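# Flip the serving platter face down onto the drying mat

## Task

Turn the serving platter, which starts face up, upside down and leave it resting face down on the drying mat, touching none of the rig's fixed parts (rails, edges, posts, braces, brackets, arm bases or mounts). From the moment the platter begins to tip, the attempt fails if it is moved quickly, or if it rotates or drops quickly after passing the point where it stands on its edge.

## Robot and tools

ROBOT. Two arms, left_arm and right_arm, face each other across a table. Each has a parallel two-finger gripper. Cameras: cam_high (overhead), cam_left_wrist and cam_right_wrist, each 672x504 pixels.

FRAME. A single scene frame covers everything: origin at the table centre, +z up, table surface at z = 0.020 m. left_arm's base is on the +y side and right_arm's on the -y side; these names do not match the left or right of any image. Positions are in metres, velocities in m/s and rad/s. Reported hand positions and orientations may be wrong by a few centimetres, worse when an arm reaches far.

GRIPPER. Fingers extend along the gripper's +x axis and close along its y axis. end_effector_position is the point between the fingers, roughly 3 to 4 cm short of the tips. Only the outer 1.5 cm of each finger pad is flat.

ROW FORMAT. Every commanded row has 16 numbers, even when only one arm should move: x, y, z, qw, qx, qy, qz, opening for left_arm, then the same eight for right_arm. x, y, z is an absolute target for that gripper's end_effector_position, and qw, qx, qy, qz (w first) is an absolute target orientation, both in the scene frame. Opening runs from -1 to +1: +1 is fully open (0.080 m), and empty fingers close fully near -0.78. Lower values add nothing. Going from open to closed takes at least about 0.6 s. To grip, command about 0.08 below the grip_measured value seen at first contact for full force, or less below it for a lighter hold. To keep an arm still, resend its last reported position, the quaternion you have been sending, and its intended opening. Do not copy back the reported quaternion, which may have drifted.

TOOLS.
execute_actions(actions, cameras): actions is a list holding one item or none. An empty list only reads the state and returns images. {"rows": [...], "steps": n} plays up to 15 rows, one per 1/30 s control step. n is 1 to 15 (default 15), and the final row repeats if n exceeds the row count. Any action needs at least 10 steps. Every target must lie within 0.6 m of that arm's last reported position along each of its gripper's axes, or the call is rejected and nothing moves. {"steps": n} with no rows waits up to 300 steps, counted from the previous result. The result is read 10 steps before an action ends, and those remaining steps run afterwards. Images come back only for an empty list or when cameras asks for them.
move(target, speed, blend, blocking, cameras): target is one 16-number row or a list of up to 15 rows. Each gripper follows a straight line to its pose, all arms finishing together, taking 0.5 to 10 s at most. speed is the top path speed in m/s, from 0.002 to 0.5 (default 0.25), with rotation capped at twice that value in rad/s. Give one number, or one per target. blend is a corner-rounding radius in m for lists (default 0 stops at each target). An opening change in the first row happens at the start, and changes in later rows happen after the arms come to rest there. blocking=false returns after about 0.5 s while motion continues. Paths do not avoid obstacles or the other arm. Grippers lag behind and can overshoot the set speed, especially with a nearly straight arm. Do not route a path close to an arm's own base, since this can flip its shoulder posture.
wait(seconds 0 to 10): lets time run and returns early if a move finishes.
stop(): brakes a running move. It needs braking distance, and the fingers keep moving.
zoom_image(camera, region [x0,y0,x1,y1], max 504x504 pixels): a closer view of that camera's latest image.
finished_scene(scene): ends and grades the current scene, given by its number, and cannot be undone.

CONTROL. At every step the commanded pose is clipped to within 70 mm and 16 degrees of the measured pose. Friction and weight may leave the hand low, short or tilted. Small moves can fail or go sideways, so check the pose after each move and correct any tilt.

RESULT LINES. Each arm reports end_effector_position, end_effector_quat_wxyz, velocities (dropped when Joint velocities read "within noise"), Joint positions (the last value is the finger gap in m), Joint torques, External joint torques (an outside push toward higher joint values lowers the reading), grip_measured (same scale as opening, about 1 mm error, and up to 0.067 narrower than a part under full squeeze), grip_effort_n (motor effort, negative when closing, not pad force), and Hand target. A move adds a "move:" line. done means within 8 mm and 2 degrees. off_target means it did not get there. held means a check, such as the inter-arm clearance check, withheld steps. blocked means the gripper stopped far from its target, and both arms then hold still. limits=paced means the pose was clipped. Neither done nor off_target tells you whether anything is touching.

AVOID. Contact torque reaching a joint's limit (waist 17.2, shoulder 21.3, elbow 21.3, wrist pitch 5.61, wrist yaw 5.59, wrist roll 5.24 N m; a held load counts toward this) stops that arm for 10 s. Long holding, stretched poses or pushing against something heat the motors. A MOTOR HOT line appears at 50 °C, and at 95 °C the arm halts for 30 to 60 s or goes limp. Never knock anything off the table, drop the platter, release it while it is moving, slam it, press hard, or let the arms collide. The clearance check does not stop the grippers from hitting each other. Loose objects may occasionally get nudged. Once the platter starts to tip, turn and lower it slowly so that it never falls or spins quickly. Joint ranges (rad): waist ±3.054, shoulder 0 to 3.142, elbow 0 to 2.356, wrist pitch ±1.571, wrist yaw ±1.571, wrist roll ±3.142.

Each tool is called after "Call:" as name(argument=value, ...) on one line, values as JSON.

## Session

Call:
execute_actions(actions=[])

Scene clock: 0.00 s of 3974.00 s.
left_arm: end_effector_position=(+0.3479, +0.1610, +0.3459) grip_measured=+1.000 grip_effort_n=n/a end_effector_quat_wxyz=(+0.891, +0.414, +0.147, -0.113) | right_arm: end_effector_position=(-0.2519, -0.2605, +0.3897) grip_measured=+1.000 grip_effort_n=n/a end_effector_quat_wxyz=(+0.545, +0.034, +0.465, +0.697)
Joint positions: left_arm=[0.639 1.689 1.56 -0.385 -0.76 0.485 0.08] | right_arm=[1.09 1.102 1.345 -0.813 0.553 1.206 0.08]
Joint velocities: within noise
Joint torques (N m): no reading
External joint torques (N m): no reading
Motor temperatures (°C): left_arm=[29 31 26 26 25 31] | right_arm=[28 28 26 28 30 27]
Heat: left arm: hottest shoulder 31 °C (+0.0 °C/min); right arm: hottest wrist yaw 30 °C (+0.0 °C/min).
Hand target: left_arm +0.3480, +0.1610, +0.3457; +0.891, +0.415, +0.148, -0.113 | right_arm -0.2517, -0.2605, +0.3897; +0.545, +0.034, +0.465, +0.697

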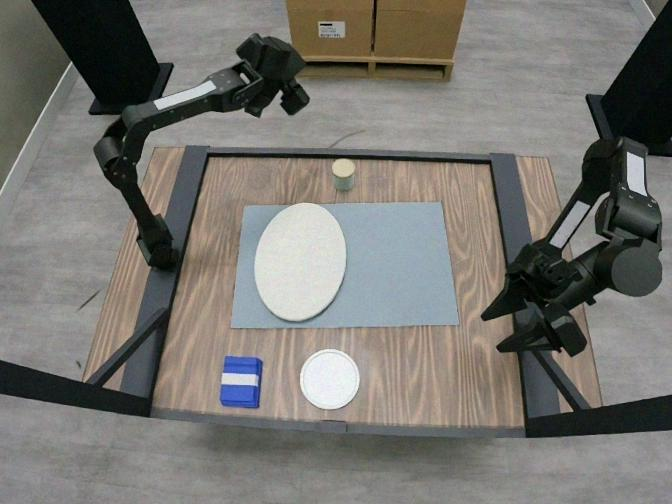

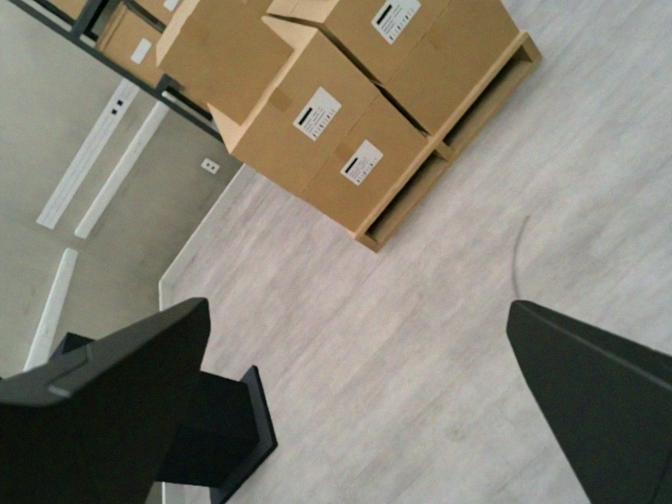

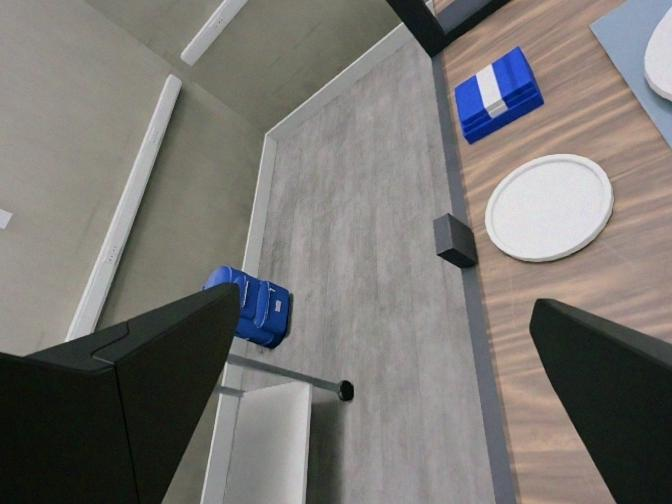

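Call:
zoom_image(camera="cam_high", region=[220, 180, 480, 345])

Scaled by 1.938 from the camera's 672x504 image, which has a finer 960x720 frame.

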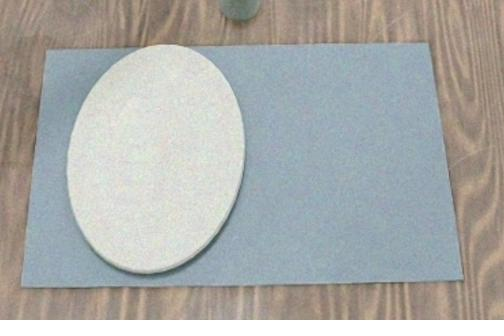

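Call:
move(target=[[0.3479,0.161,0.3459,0.891,0.414,0.147,-0.113,1,-0.15,-0.22,0.3,0.6705,0.3902,0.5896,0.2243,0.3],[0.3479,0.161,0.3459,0.891,0.414,0.147,-0.113,1,-0.078,-0.125,0.1,0.6705,0.3902,0.5896,0.2243,0.3]], speed=[0.4,0.3], blend=0.05)

Call:
move(target=[0.3479,0.161,0.3459,0.891,0.414,0.147,-0.113,1,-0.074,-0.113,0.069,0.6705,0.3902,0.5896,0.2243,0.3], speed=0.06)

Scene clock: 6.17 s of 3974.00 s.
left_arm: end_effector_position=(+0.3479, +0.1610, +0.3459) grip_measured=+1.000 grip_effort_n=0.2 end_effector_quat_wxyz=(+0.891, +0.414, +0.147, -0.113) | right_arm: end_effector_position=(-0.0795, -0.1222, +0.1065) grip_measured=+0.303 grip_effort_n=-17.9 end_effector_quat_wxyz=(+0.666, +0.398, +0.589, +0.228)
Joint positions: left_arm=[0.639 1.689 1.56 -0.385 -0.76 0.485 0.08] | right_arm=[0.334 1.471 0.533 0.194 0.473 1.979 0.049]
Joint velocities: within noise
Joint torques (N m): left_arm=[-0.01 -7.14 7.93 1.56 -0.22 -0.04] | right_arm=[-0.47 -4.81 3.33 1.31 0.05 -0.2]
External joint torques (N m): left_arm=[-0.08 0.61 1.07 0.04 0 0] | right_arm=[-0.46 0.01 -2.24 -0.05 -0.18 -0.16]
Motor temperatures (°C): left_arm=[29 33 27 27 25 31] | right_arm=[28 28 27 29 31 27]
Heat: left arm: hottest shoulder 33 °C (+19.5 °C/min); right arm: hottest wrist yaw 31 °C (+9.7 °C/min).
Hand target: left_arm +0.3479, +0.1611, +0.3459; +0.891, +0.414, +0.147, -0.113 | right_arm -0.0780, -0.1251, +0.1001; +0.671, +0.390, +0.590, +0.224
Off the commanded pose: left_arm 0.000 m, 0 deg | right_arm 0.007 m, 1 deg.
Kept back: nothing.
move: done

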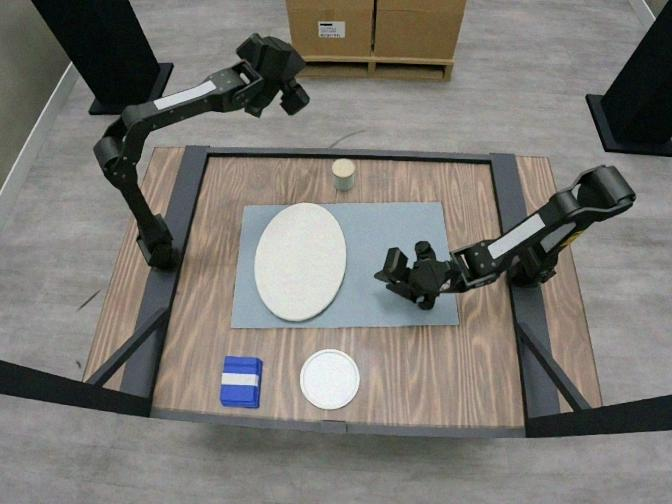

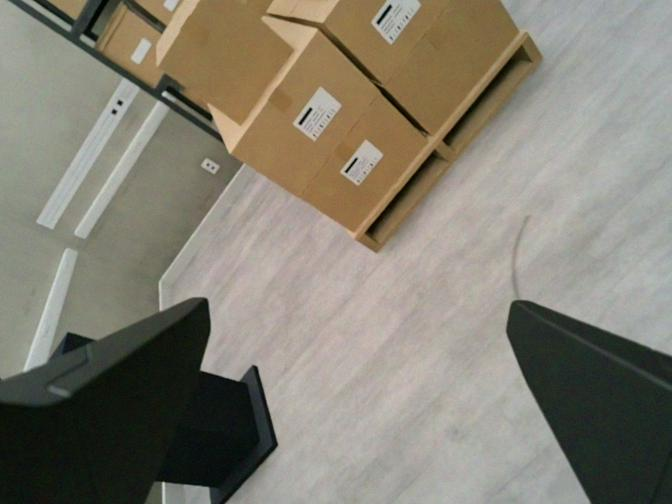

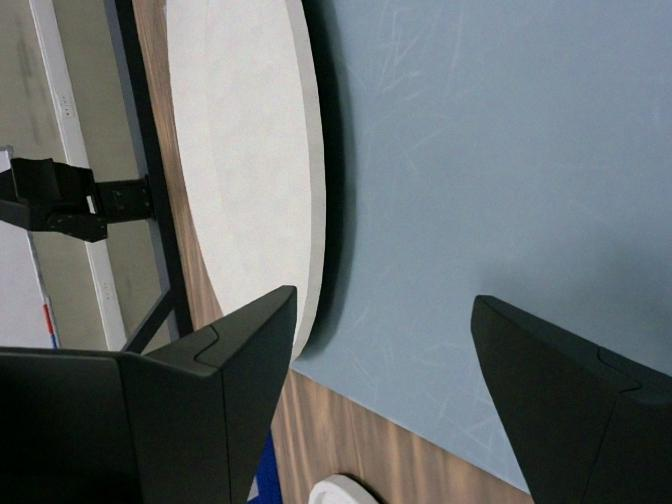

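Scene clock: 7.03 s of 3974.00 s.
left_arm: end_effector_position=(+0.3479, +0.1610, +0.3459) grip_measured=+1.000 grip_effort_n=-0.2 end_effector_quat_wxyz=(+0.891, +0.414, +0.147, -0.113) | right_arm: end_effector_position=(-0.0759, -0.1099, +0.0757) grip_measured=+0.303 grip_effort_n=-17.9 end_effector_quat_wxyz=(+0.666, +0.397, +0.589, +0.228)
Joint positions: left_arm=[0.639 1.689 1.56 -0.385 -0.76 0.485 0.08] | right_arm=[0.302 1.632 0.511 0.388 0.449 1.954 0.049]
Joint velocities: within noise
Joint torques (N m): left_arm=[-0.02 -7.14 7.93 1.56 -0.22 -0.03] | right_arm=[-0.59 -5.14 2.63 1.42 0.07 -0.16]
External joint torques (N m): left_arm=[-0.03 0.72 1.02 0.04 0 0] | right_arm=[-0.6 0.23 -2.29 0.03 -0.14 -0.12]
Motor temperatures (°C): left_arm=[29 33 27 27 25 31] | right_arm=[28 28 27 30 31 27]
Heat: left arm: hottest shoulder 33 °C (+17.1 °C/min); right arm: hottest wrist yaw 31 °C (+8.5 °C/min).
Hand target: left_arm +0.3479, +0.1611, +0.3459; +0.891, +0.414, +0.147, -0.113 | right_arm -0.0740, -0.1132, +0.0691; +0.671, +0.390, +0.590, +0.224
Off the commanded pose: left_arm 0.000 m, 0 deg | right_arm 0.008 m, 1 deg.
Kept back: nothing.
move: done

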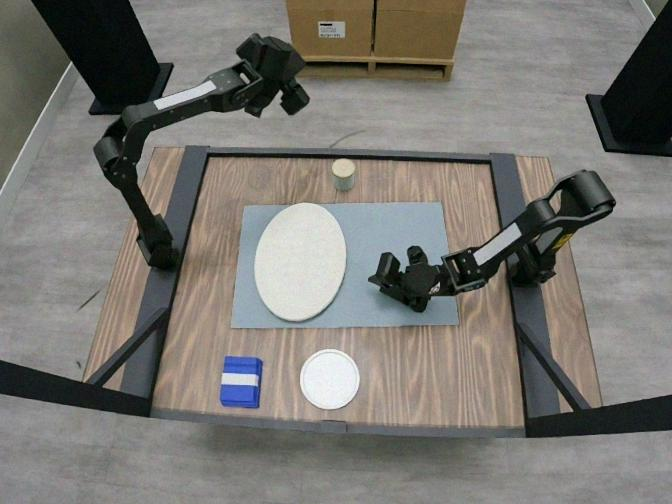

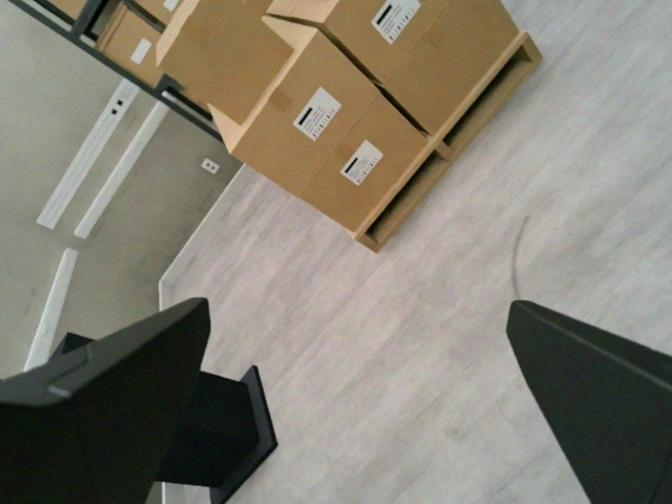

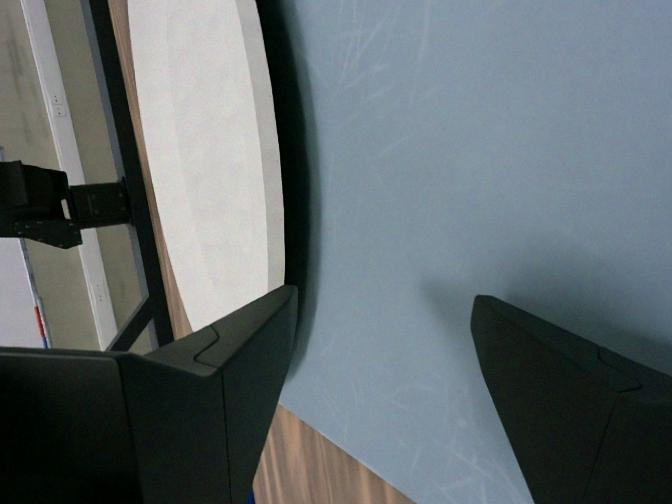

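Call:
move(target=[[0.3479,0.161,0.3459,0.891,0.414,0.147,-0.113,1,-0.069,-0.100,0.064,0.6705,0.3902,0.5896,0.2243,0.3],[0.3479,0.161,0.3459,0.891,0.414,0.147,-0.113,1,-0.053,-0.044,0.064,0.6705,0.3902,0.5896,0.2243,0.3]], speed=0.05)

Scene clock: 9.47 s of 3974.00 s.
left_arm: end_effector_position=(+0.3479, +0.1610, +0.3459) grip_measured=+1.000 grip_effort_n=-0.2 end_effector_quat_wxyz=(+0.891, +0.414, +0.147, -0.113) | right_arm: end_effector_position=(-0.0741, -0.0751, +0.0645) grip_measured=+0.303 grip_effort_n=-15.1 end_effector_quat_wxyz=(+0.670, +0.346, +0.615, +0.231)
Joint positions: left_arm=[0.639 1.689 1.56 -0.385 -0.76 0.485 0.08] | right_arm=[0.219 1.757 0.661 0.324 0.309 1.853 0.049]
Joint velocities: within noise
Joint torques (N m): left_arm=[-0.02 -7.15 7.94 1.56 -0.22 -0.03] | right_arm=[-4.56 2.45 10.37 5.42 1.29 -0.02]
External joint torques (N m): left_arm=[-0.03 0.66 1.05 0.05 -0.01 0] | right_arm=[-4.58 8.98 5.25 4 1.12 0.02]
Motor temperatures (°C): left_arm=[29 33 28 28 25 31] | right_arm=[28 28 28 33 31 27]
Heat: left arm: hottest shoulder 33 °C (+12.7 °C/min); right arm: hottest wrist pitch 33 °C (+31.7 °C/min). Heating fast: the right arm's wrist pitch motor: a push or a pull is the cause, and it goes on while you think. Ease it with your next call, before anything else.
Hand target: left_arm +0.3479, +0.1611, +0.3459; +0.891, +0.414, +0.147, -0.113 | right_arm -0.0522, -0.0493, +0.0658; +0.671, +0.390, +0.590, +0.223
Off the commanded pose: left_arm 0.000 m, 0 deg | right_arm 0.038 m, 6 deg.
Kept back: nothing.
move: off_target (right_arm)

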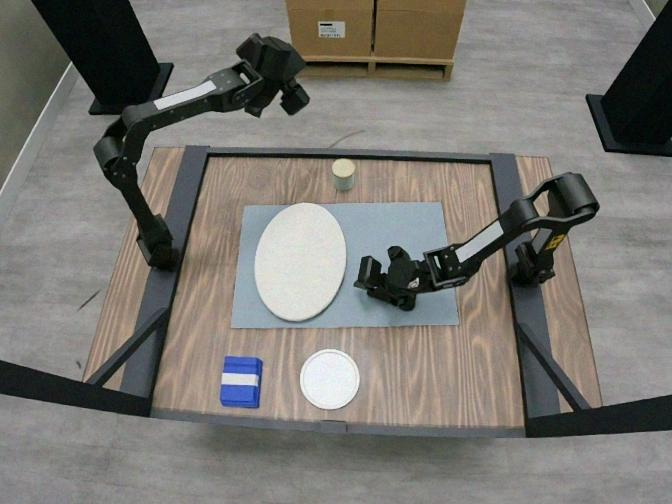

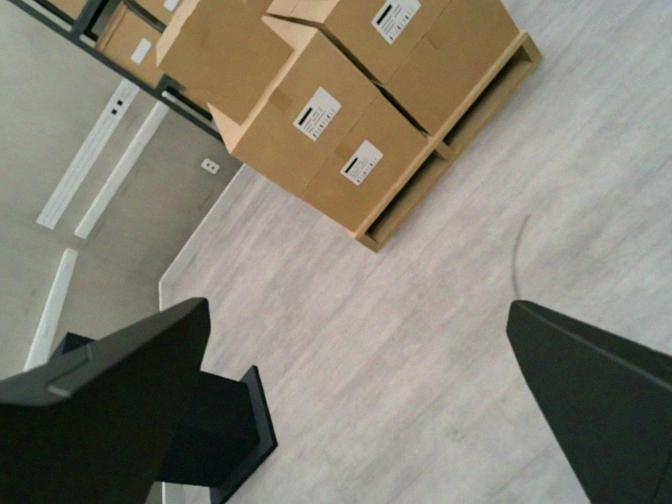

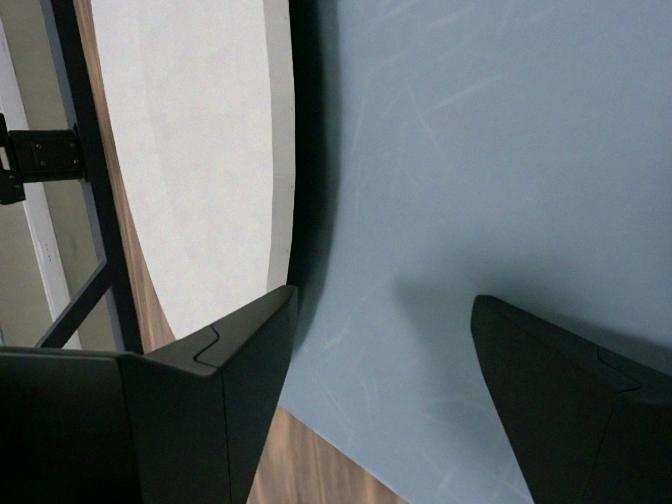

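Call:
move(target=[[0.3479,0.161,0.3459,0.891,0.414,0.147,-0.113,1,-0.064,-0.08,0.078,0.6705,0.3902,0.5896,0.2243,0.3],[0.3479,0.161,0.3459,0.891,0.414,0.147,-0.113,1,-0.042,-0.045,0.072,0.6705,0.3902,0.5896,0.2243,0.3]], speed=0.05)

Scene clock: 11.80 s of 3974.00 s.
left_arm: end_effector_position=(+0.3479, +0.1610, +0.3459) grip_measured=+1.000 grip_effort_n=-0.2 end_effector_quat_wxyz=(+0.891, +0.414, +0.147, -0.113) | right_arm: end_effector_position=(-0.0518, -0.0580, +0.0723) grip_measured=+0.303 grip_effort_n=-15.6 end_effector_quat_wxyz=(+0.670, +0.375, +0.599, +0.227)
Joint positions: left_arm=[0.639 1.689 1.56 -0.385 -0.76 0.485 0.08] | right_arm=[0.154 1.781 0.697 0.359 0.309 1.833 0.049]
Joint velocities: within noise
Joint torques (N m): left_arm=[-0.02 -7.14 7.92 1.56 -0.22 -0.03] | right_arm=[-2.23 -3.32 7.58 2.82 0.42 -0.1]
External joint torques (N m): left_arm=[-0.01 0.65 1.02 0.04 -0.01 0] | right_arm=[-2.22 3.42 2.46 1.38 0.26 -0.06]
Motor temperatures (°C): left_arm=[29 34 28 28 25 31] | right_arm=[28 28 29 34 31 27]
Heat: left arm: hottest shoulder 34 °C (+15.3 °C/min); right arm: hottest wrist pitch 34 °C (+30.5 °C/min). Heating fast: the right arm's wrist pitch motor: a push or a pull is the cause, and it goes on while you think. Ease it with your next call, before anything else.
Hand target: left_arm +0.3479, +0.1611, +0.3459; +0.891, +0.414, +0.147, -0.113 | right_arm -0.0419, -0.0461, +0.0723; +0.671, +0.390, +0.590, +0.224
Off the commanded pose: left_arm 0.000 m, 0 deg | right_arm 0.016 m, 2 deg.
Kept back: nothing.
move: off_target (right_arm)

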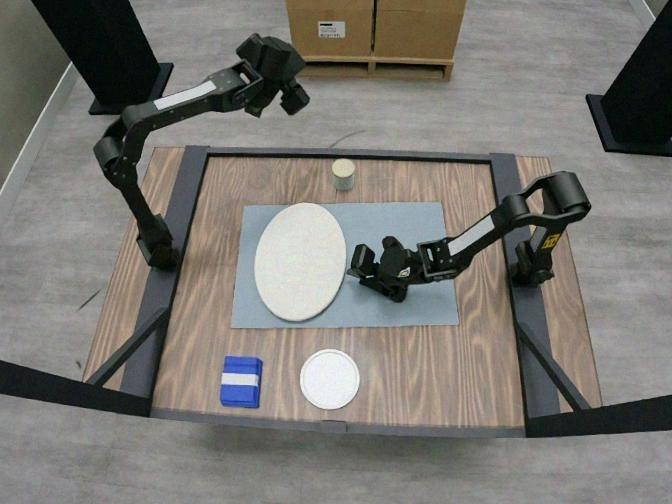

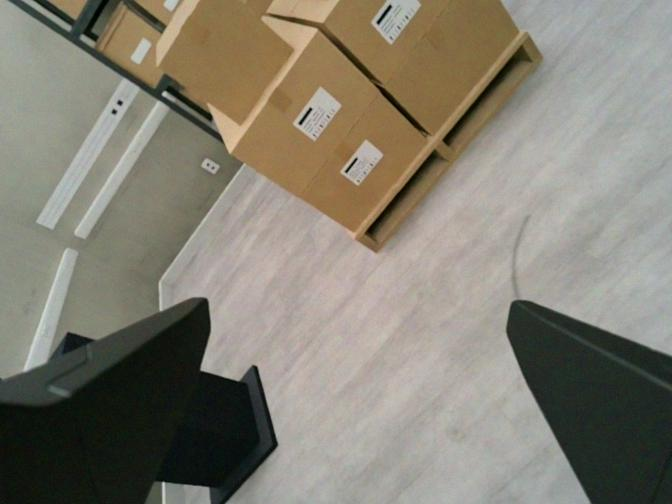

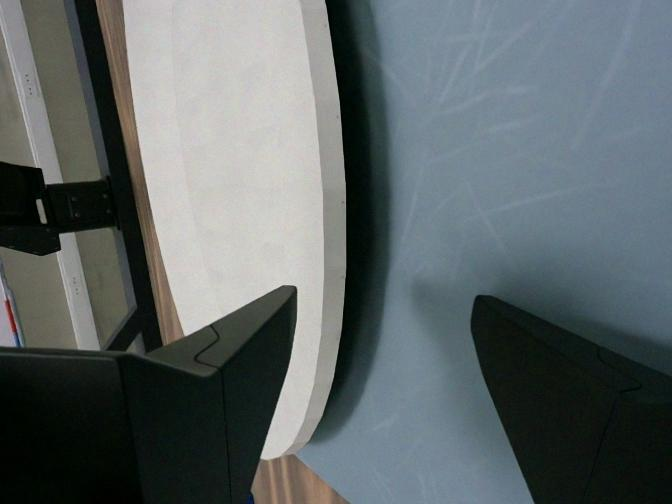

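Call:
move(target=[0.3479,0.161,0.3459,0.891,0.414,0.147,-0.113,1,-0.033,-0.02,0.074,0.6705,0.3902,0.5896,0.2243,0.3], speed=0.05)

Scene clock: 12.90 s of 3974.00 s.
left_arm: end_effector_position=(+0.3479, +0.1610, +0.3459) grip_measured=+1.000 grip_effort_n=0.2 end_effector_quat_wxyz=(+0.891, +0.414, +0.147, -0.113) | right_arm: end_effector_position=(-0.0353, -0.0246, +0.0763) grip_measured=+0.303 grip_effort_n=-15.6 end_effector_quat_wxyz=(+0.670, +0.390, +0.590, +0.226)
Joint positions: left_arm=[0.639 1.689 1.56 -0.385 -0.76 0.485 0.08] | right_arm=[0.098 1.869 0.82 0.352 0.291 1.807 0.049]
Joint velocities: within noise
Joint torques (N m): left_arm=[-0.01 -7.15 7.92 1.56 -0.23 -0.04] | right_arm=[-0.76 -6.49 5.63 1.48 0.03 -0.15]
External joint torques (N m): left_arm=[0.01 0.61 1.03 0.04 -0.02 0] | right_arm=[-0.76 1.13 0.33 0.01 -0.12 -0.11]
Motor temperatures (°C): left_arm=[29 34 29 28 25 31] | right_arm=[28 29 29 35 31 27]
Heat: left arm: hottest shoulder 34 °C (+14.0 °C/min); right arm: hottest wrist pitch 35 °C (+32.6 °C/min). Heating fast: the right arm's wrist pitch motor: a push or a pull is the cause, and it goes on while you think. Ease it with your next call, before anything else.
Hand target: left_arm +0.3479, +0.1611, +0.3459; +0.891, +0.414, +0.147, -0.113 | right_arm -0.0330, -0.0201, +0.0740; +0.671, +0.390, +0.590, +0.224
Off the commanded pose: left_arm 0.000 m, 0 deg | right_arm 0.006 m, 0 deg.
Kept back: nothing.
move: done

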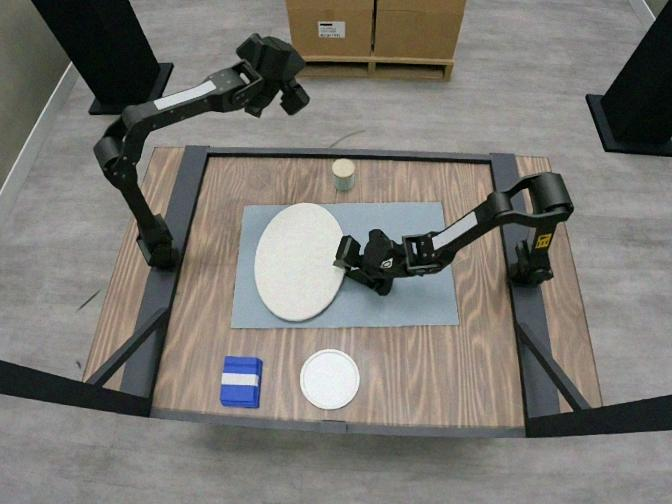

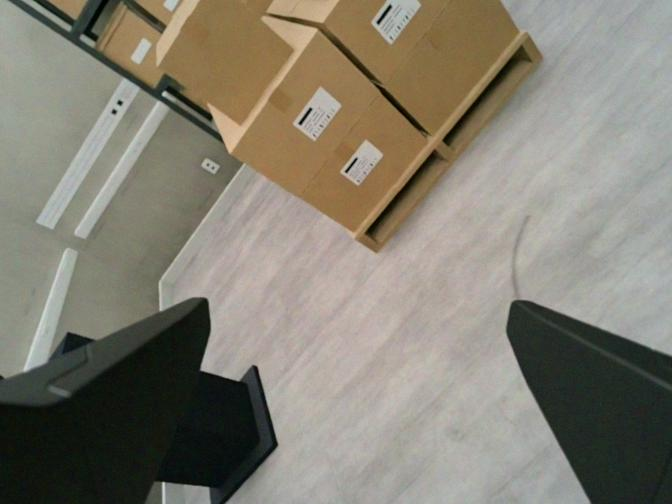

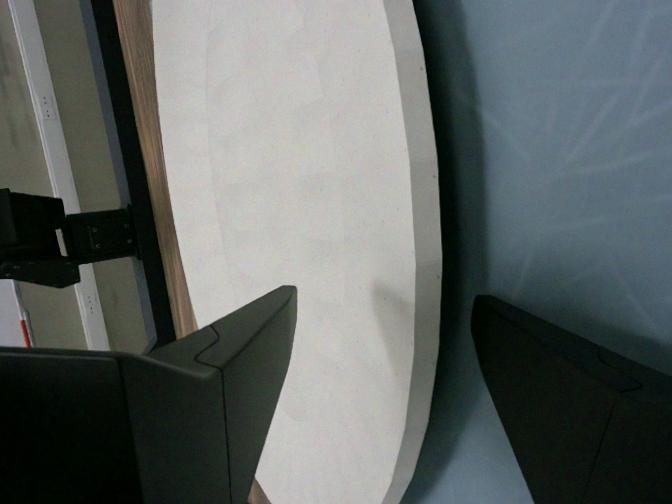

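Call:
move(target=[0.3479,0.161,0.3459,0.891,0.414,0.147,-0.113,1,-0.029,-0.003,0.070,0.6705,0.3902,0.5896,0.2243,0.3], speed=0.05)

Scene clock: 14.00 s of 3974.00 s.
left_arm: end_effector_position=(+0.3479, +0.1610, +0.3459) grip_measured=+1.000 grip_effort_n=-0.2 end_effector_quat_wxyz=(+0.891, +0.414, +0.147, -0.113) | right_arm: end_effector_position=(-0.0343, -0.0117, +0.0749) grip_measured=+0.303 grip_effort_n=-15.6 end_effector_quat_wxyz=(+0.671, +0.384, +0.593, +0.227)
Joint positions: left_arm=[0.639 1.689 1.56 -0.385 -0.76 0.485 0.08] | right_arm=[0.087 1.909 0.876 0.334 0.275 1.792 0.049]
Joint velocities: within noise
Joint torques (N m): left_arm=[-0.02 -7.14 7.93 1.56 -0.22 -0.03] | right_arm=[-1.19 -4.77 7.09 2.41 0.17 -0.04]
External joint torques (N m): left_arm=[-0.03 0.82 0.92 0.01 0 0] | right_arm=[-1.17 3.16 1.74 0.95 0.02 0]
Motor temperatures (°C): left_arm=[29 35 29 28 25 31] | right_arm=[28 29 29 35 31 27]
Heat: left arm: hottest shoulder 35 °C (+17.1 °C/min); right arm: hottest wrist pitch 35 °C (+30.0 °C/min). Heating fast: the right arm's wrist pitch motor: a push or a pull is the cause, and it goes on while you think. Ease it with your next call, before anything else.
Hand target: left_arm +0.3479, +0.1611, +0.3459; +0.891, +0.414, +0.147, -0.113 | right_arm -0.0289, -0.0037, +0.0701; +0.671, +0.390, +0.590, +0.224
Off the commanded pose: left_arm 0.000 m, 0 deg | right_arm 0.011 m, 1 deg.
Kept back: nothing.
move: off_target (right_arm)

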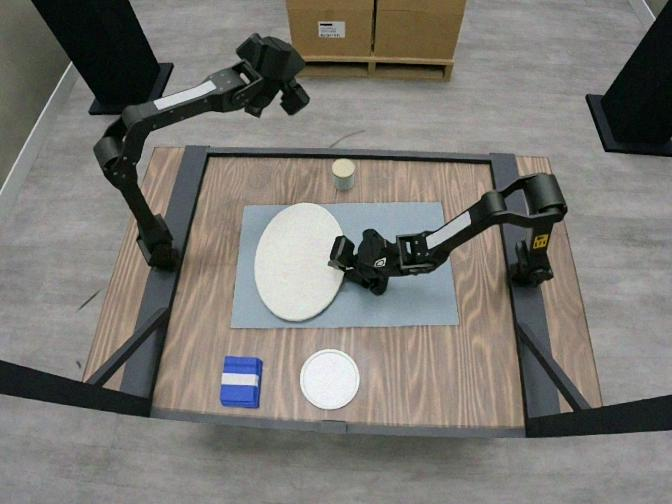

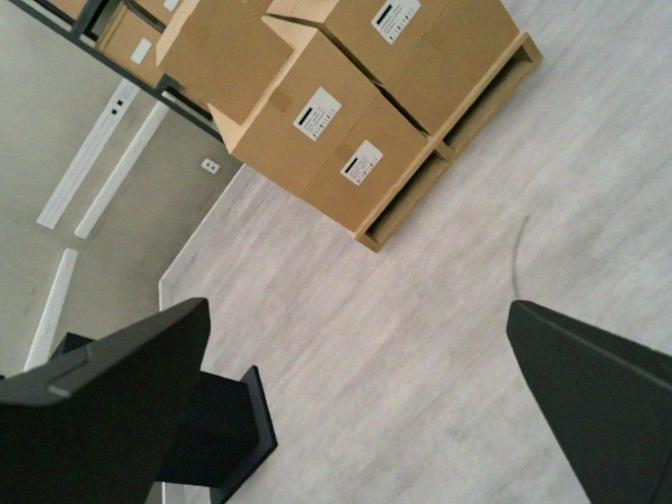

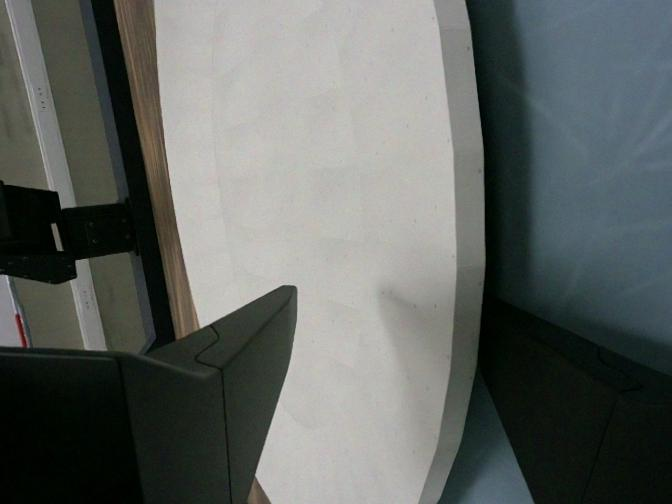

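Call:
move(target=[[0.3479,0.161,0.3459,0.891,0.414,0.147,-0.113,1,-0.027,0.005,0.072,0.6705,0.3902,0.5896,0.2243,0.3],[0.3479,0.161,0.3459,0.891,0.414,0.147,-0.113,1,-0.027,0.005,0.073,0.6705,0.3902,0.5896,0.2243,-0.4]], speed=0.05)

Scene clock: 15.67 s of 3974.00 s.
left_arm: end_effector_position=(+0.3479, +0.1610, +0.3459) grip_measured=+1.000 grip_effort_n=0.2 end_effector_quat_wxyz=(+0.891, +0.414, +0.147, -0.113) | right_arm: end_effector_position=(-0.0338, -0.0053, +0.0746) grip_measured=-0.394 grip_effort_n=-24.9 end_effector_quat_wxyz=(+0.672, +0.379, +0.595, +0.226)
Joint positions: left_arm=[0.639 1.689 1.56 -0.385 -0.76 0.485 0.08] | right_arm=[0.081 1.927 0.911 0.306 0.264 1.786 0.017]
Joint velocities: within noise
Joint torques (N m): left_arm=[-0.01 -7.15 7.93 1.56 -0.22 -0.03] | right_arm=[-1.33 -5.39 7.32 2.64 0.28 -0.01]
External joint torques (N m): left_arm=[-0.07 0.68 1.03 0.04 0 0.01] | right_arm=[-1.38 2.73 1.92 1.18 0.14 0.03]
Motor temperatures (°C): left_arm=[29 35 29 29 25 31] | right_arm=[28 29 29 36 31 27]
Heat: left arm: hottest shoulder 35 °C (+15.3 °C/min); right arm: hottest wrist pitch 36 °C (+30.6 °C/min). Heating fast: the right arm's wrist pitch motor: a push or a pull is the cause, and it goes on while you think. Ease it with your next call, before anything else.
Hand target: left_arm +0.3479, +0.1611, +0.3459; +0.891, +0.414, +0.147, -0.113 | right_arm -0.0270, +0.0043, +0.0732; +0.671, +0.390, +0.590, +0.224
Off the commanded pose: left_arm 0.000 m, 0 deg | right_arm 0.012 m, 1 deg.
Kept back: nothing.
move: off_target (right_arm); target 2's new opening was sent with right_arm's hand 0.012 m and 1 deg from that target

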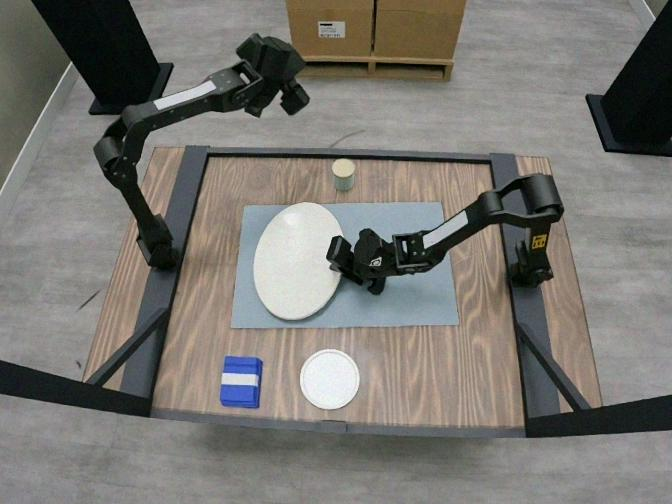

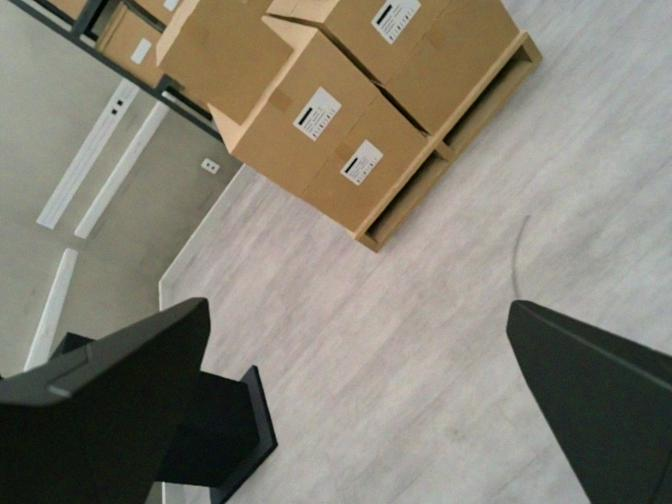

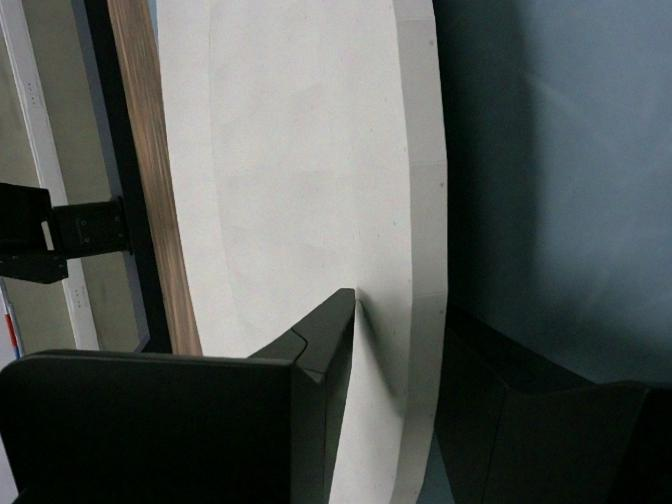

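Call:
move(target=[[0.3479,0.161,0.3459,0.891,0.414,0.147,-0.113,1,-0.0325,-0.002,0.074,0.6705,0.3902,0.5896,0.2243,-0.5],[0.3479,0.161,0.3459,0.891,0.414,0.147,-0.113,1,-0.0325,-0.002,0.074,0.6705,0.3902,0.5896,0.2243,-0.57],[0.3479,0.161,0.3459,0.891,0.414,0.147,-0.113,1,-0.0325,-0.002,0.074,0.6705,0.3902,0.5896,0.2243,-0.75]], speed=0.05)

Scene clock: 19.13 s of 3974.00 s.
left_arm: end_effector_position=(+0.3479, +0.1610, +0.3459) grip_measured=+1.000 grip_effort_n=-0.2 end_effector_quat_wxyz=(+0.891, +0.414, +0.147, -0.113) | right_arm: end_effector_position=(-0.0354, -0.0049, +0.0759) grip_measured=-0.482 grip_effort_n=-83.5 end_effector_quat_wxyz=(+0.674, +0.379, +0.591, +0.230)
Joint positions: left_arm=[0.639 1.689 1.56 -0.385 -0.76 0.485 0.08] | right_arm=[0.088 1.927 0.91 0.313 0.276 1.781 0.013]
Joint velocities: within noise
Joint torques (N m): left_arm=[-0.03 -7.14 7.94 1.56 -0.22 -0.03] | right_arm=[-0.46 -7.83 4.9 2.37 0.35 0.57]
External joint torques (N m): left_arm=[-0.03 0.74 0.97 0.02 -0.01 0] | right_arm=[-0.52 0.26 -0.48 0.92 0.21 0.61]
Motor temperatures (°C): left_arm=[29 35 30 29 25 31] | right_arm=[28 29 29 37 31 27]
Heat: left arm: hottest shoulder 35 °C (+12.5 °C/min); right arm: hottest wrist pitch 37 °C (+28.2 °C/min). Heating fast: the right arm's wrist pitch motor: a push or a pull is the cause, and it goes on while you think. Ease it with your next call, before anything else.
Hand target: left_arm +0.3479, +0.1611, +0.3459; +0.891, +0.414, +0.147, -0.113 | right_arm -0.0325, -0.0021, +0.0740; +0.671, +0.390, +0.590, +0.224
Off the commanded pose: left_arm 0.000 m, 0 deg | right_arm 0.005 m, 1 deg.
Kept back: nothing.
move: done

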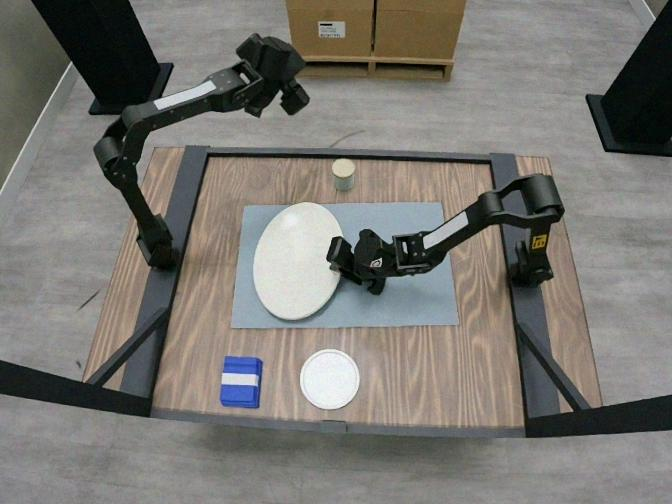

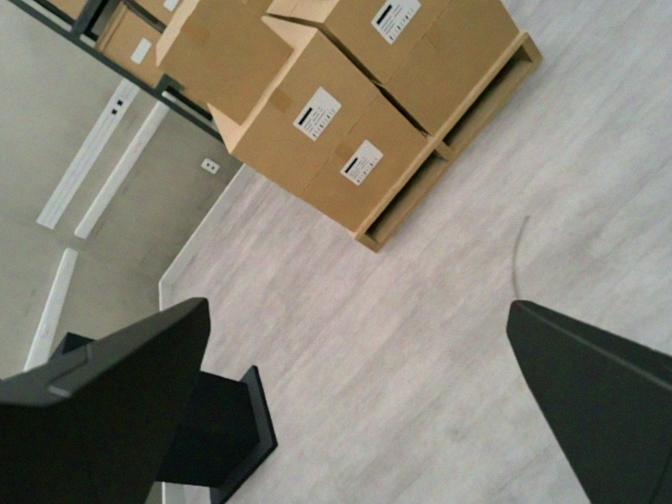

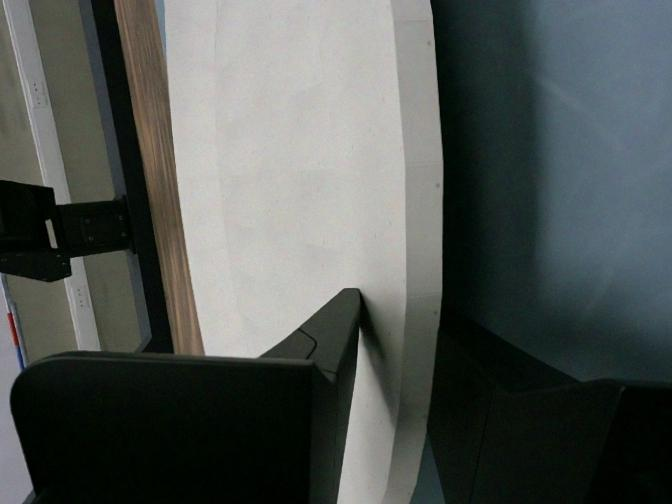

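Call:
move(target=[[0.3479,0.161,0.3459,0.891,0.414,0.147,-0.113,1,-0.04,-0.03,0.165,0.6744,0.2127,0.6744,0.2127,-0.75],[0.3479,0.161,0.3459,0.891,0.414,0.147,-0.113,1,-0.06,-0.07,0.26,0.7011,0.0923,0.7011,0.0923,-0.75]], speed=0.06, blend=0.03)

Call:
move(target=[0.3479,0.161,0.3459,0.891,0.414,0.147,-0.113,1,-0.065,-0.1,0.335,0.7011,0.0923,0.7011,0.0923,-0.75], speed=0.06)

Scene clock: 27.07 s of 3974.00 s.
left_arm: end_effector_position=(+0.3479, +0.1610, +0.3459) grip_measured=+1.000 grip_effort_n=-0.2 end_effector_quat_wxyz=(+0.891, +0.414, +0.147, -0.113) | right_arm: end_effector_position=(-0.0561, -0.0720, +0.2426) grip_measured=-0.624 grip_effort_n=-83.5 end_effector_quat_wxyz=(+0.708, +0.077, +0.698, +0.075)
Joint positions: left_arm=[0.639 1.689 1.56 -0.385 -0.76 0.485 0.08] | right_arm=[0.066 1.873 1.878 -1.362 0.031 1.651 0.007]
Joint velocities: within noise
Joint torques (N m): left_arm=[-0.01 -7.13 7.94 1.56 -0.23 -0.03] | right_arm=[0.29 -12.21 8.83 -0.05 -0.21 0.08]
External joint torques (N m): left_arm=[0 0.71 1.03 0.04 -0.01 0] | right_arm=[0.29 -4 2.91 -0.7 -0.28 0.09]
Motor temperatures (°C): left_arm=[29 37 31 30 25 31] | right_arm=[28 32 31 35 31 27]
Heat: left arm: hottest shoulder 37 °C (+13.3 °C/min); right arm: hottest wrist pitch 35 °C (+15.5 °C/min).
Hand target: left_arm +0.3479, +0.1611, +0.3459; +0.891, +0.414, +0.147, -0.113 | right_arm -0.0599, -0.0705, +0.2598; +0.701, +0.092, +0.701, +0.092
Off the commanded pose: left_arm 0.000 m, 0 deg | right_arm 0.018 m, 3 deg.
Kept back: nothing.
move: off_target (right_arm)

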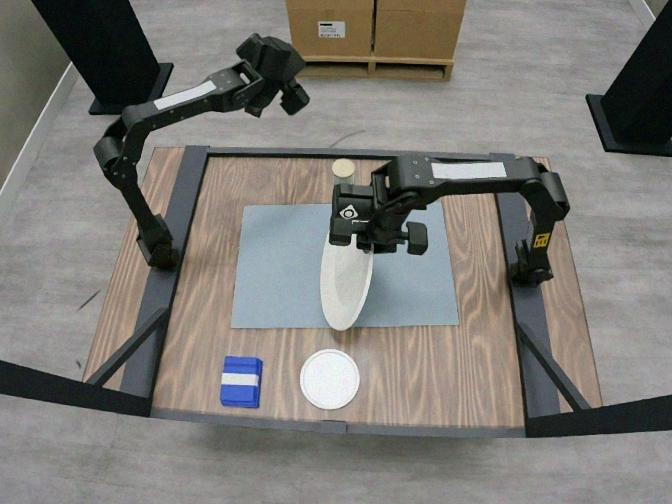

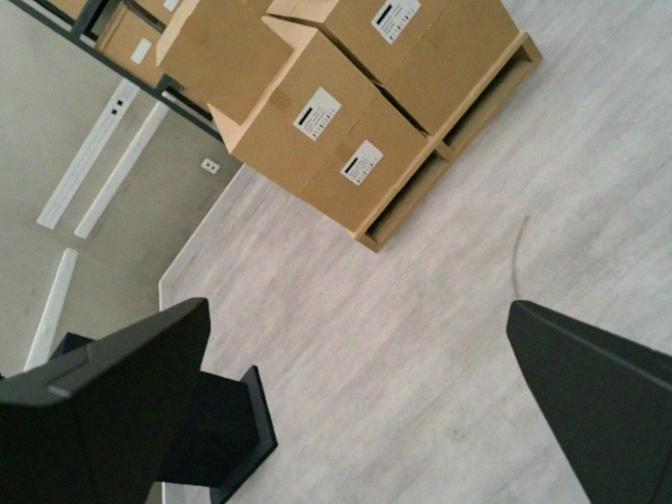

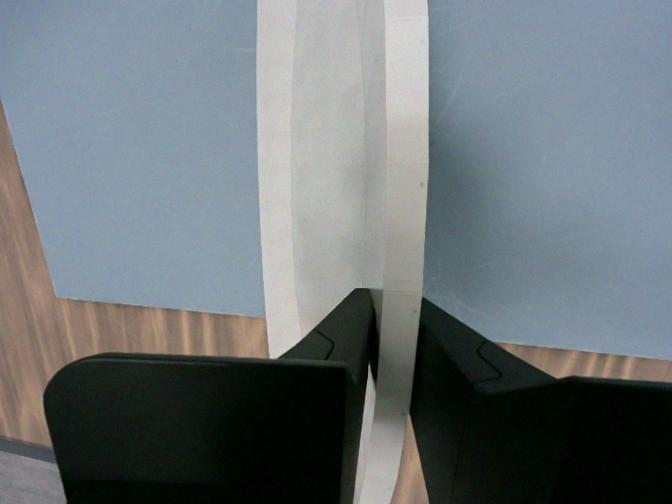

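Scene clock: 28.87 s of 3974.00 s.
left_arm: end_effector_position=(+0.3479, +0.1610, +0.3459) grip_measured=+1.000 grip_effort_n=-0.2 end_effector_quat_wxyz=(+0.891, +0.414, +0.147, -0.113) | right_arm: end_effector_position=(-0.0658, -0.0956, +0.2968) grip_measured=-0.628 grip_effort_n=-83.5 end_effector_quat_wxyz=(+0.702, +0.077, +0.704, +0.079)
Joint positions: left_arm=[0.639 1.689 1.56 -0.385 -0.76 0.485 0.08] | right_arm=[0.093 1.856 2.083 -1.578 0.02 1.674 0.007]
Joint velocities: within noise
Joint torques (N m): left_arm=[-0.02 -7.13 7.92 1.56 -0.22 -0.03] | right_arm=[0 -17.07 10.09 0.36 0.27 0.07]
External joint torques (N m): left_arm=[-0.11 0.7 1.03 0.05 0 0] | right_arm=[-0.03 -9.47 4.61 -0.32 0.21 0.09]
Motor temperatures (°C): left_arm=[29 37 31 30 25 31] | right_arm=[28 33 32 35 31 27]
Heat: left arm: hottest shoulder 37 °C (+12.5 °C/min); right arm: hottest wrist pitch 35 °C (+14.5 °C/min).
Hand target: left_arm +0.3479, +0.1611, +0.3459; +0.891, +0.414, +0.147, -0.113 | right_arm -0.0648, -0.1020, +0.3333; +0.694, +0.118, +0.700, +0.119
Off the commanded pose: left_arm 0.000 m, 0 deg | right_arm 0.038 m, 2 deg.
joint sent to its limit (right arm) — joint 4 (wrist pitch), lower limit.
Kept back: nothing.
move: off_target (right_arm)

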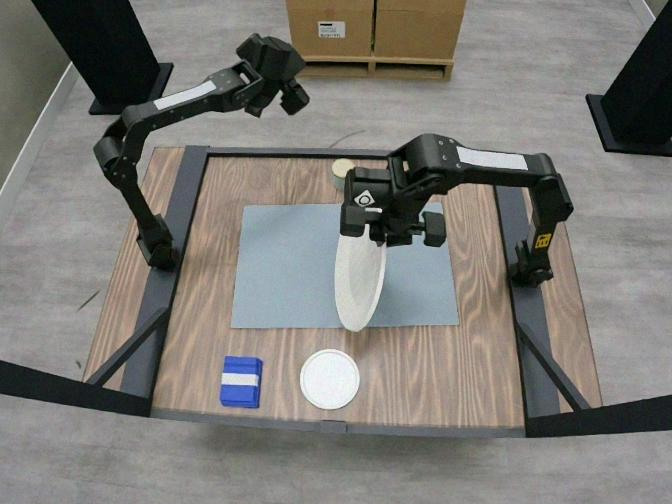

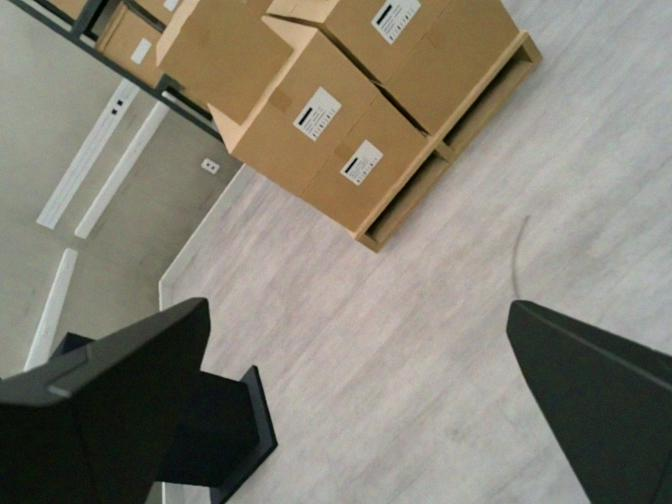

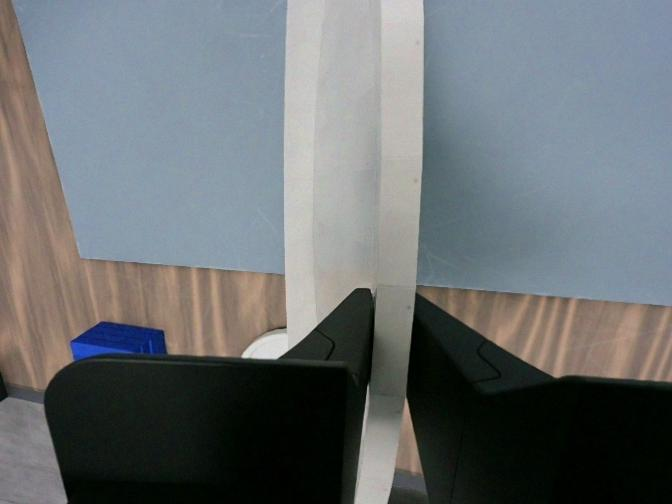

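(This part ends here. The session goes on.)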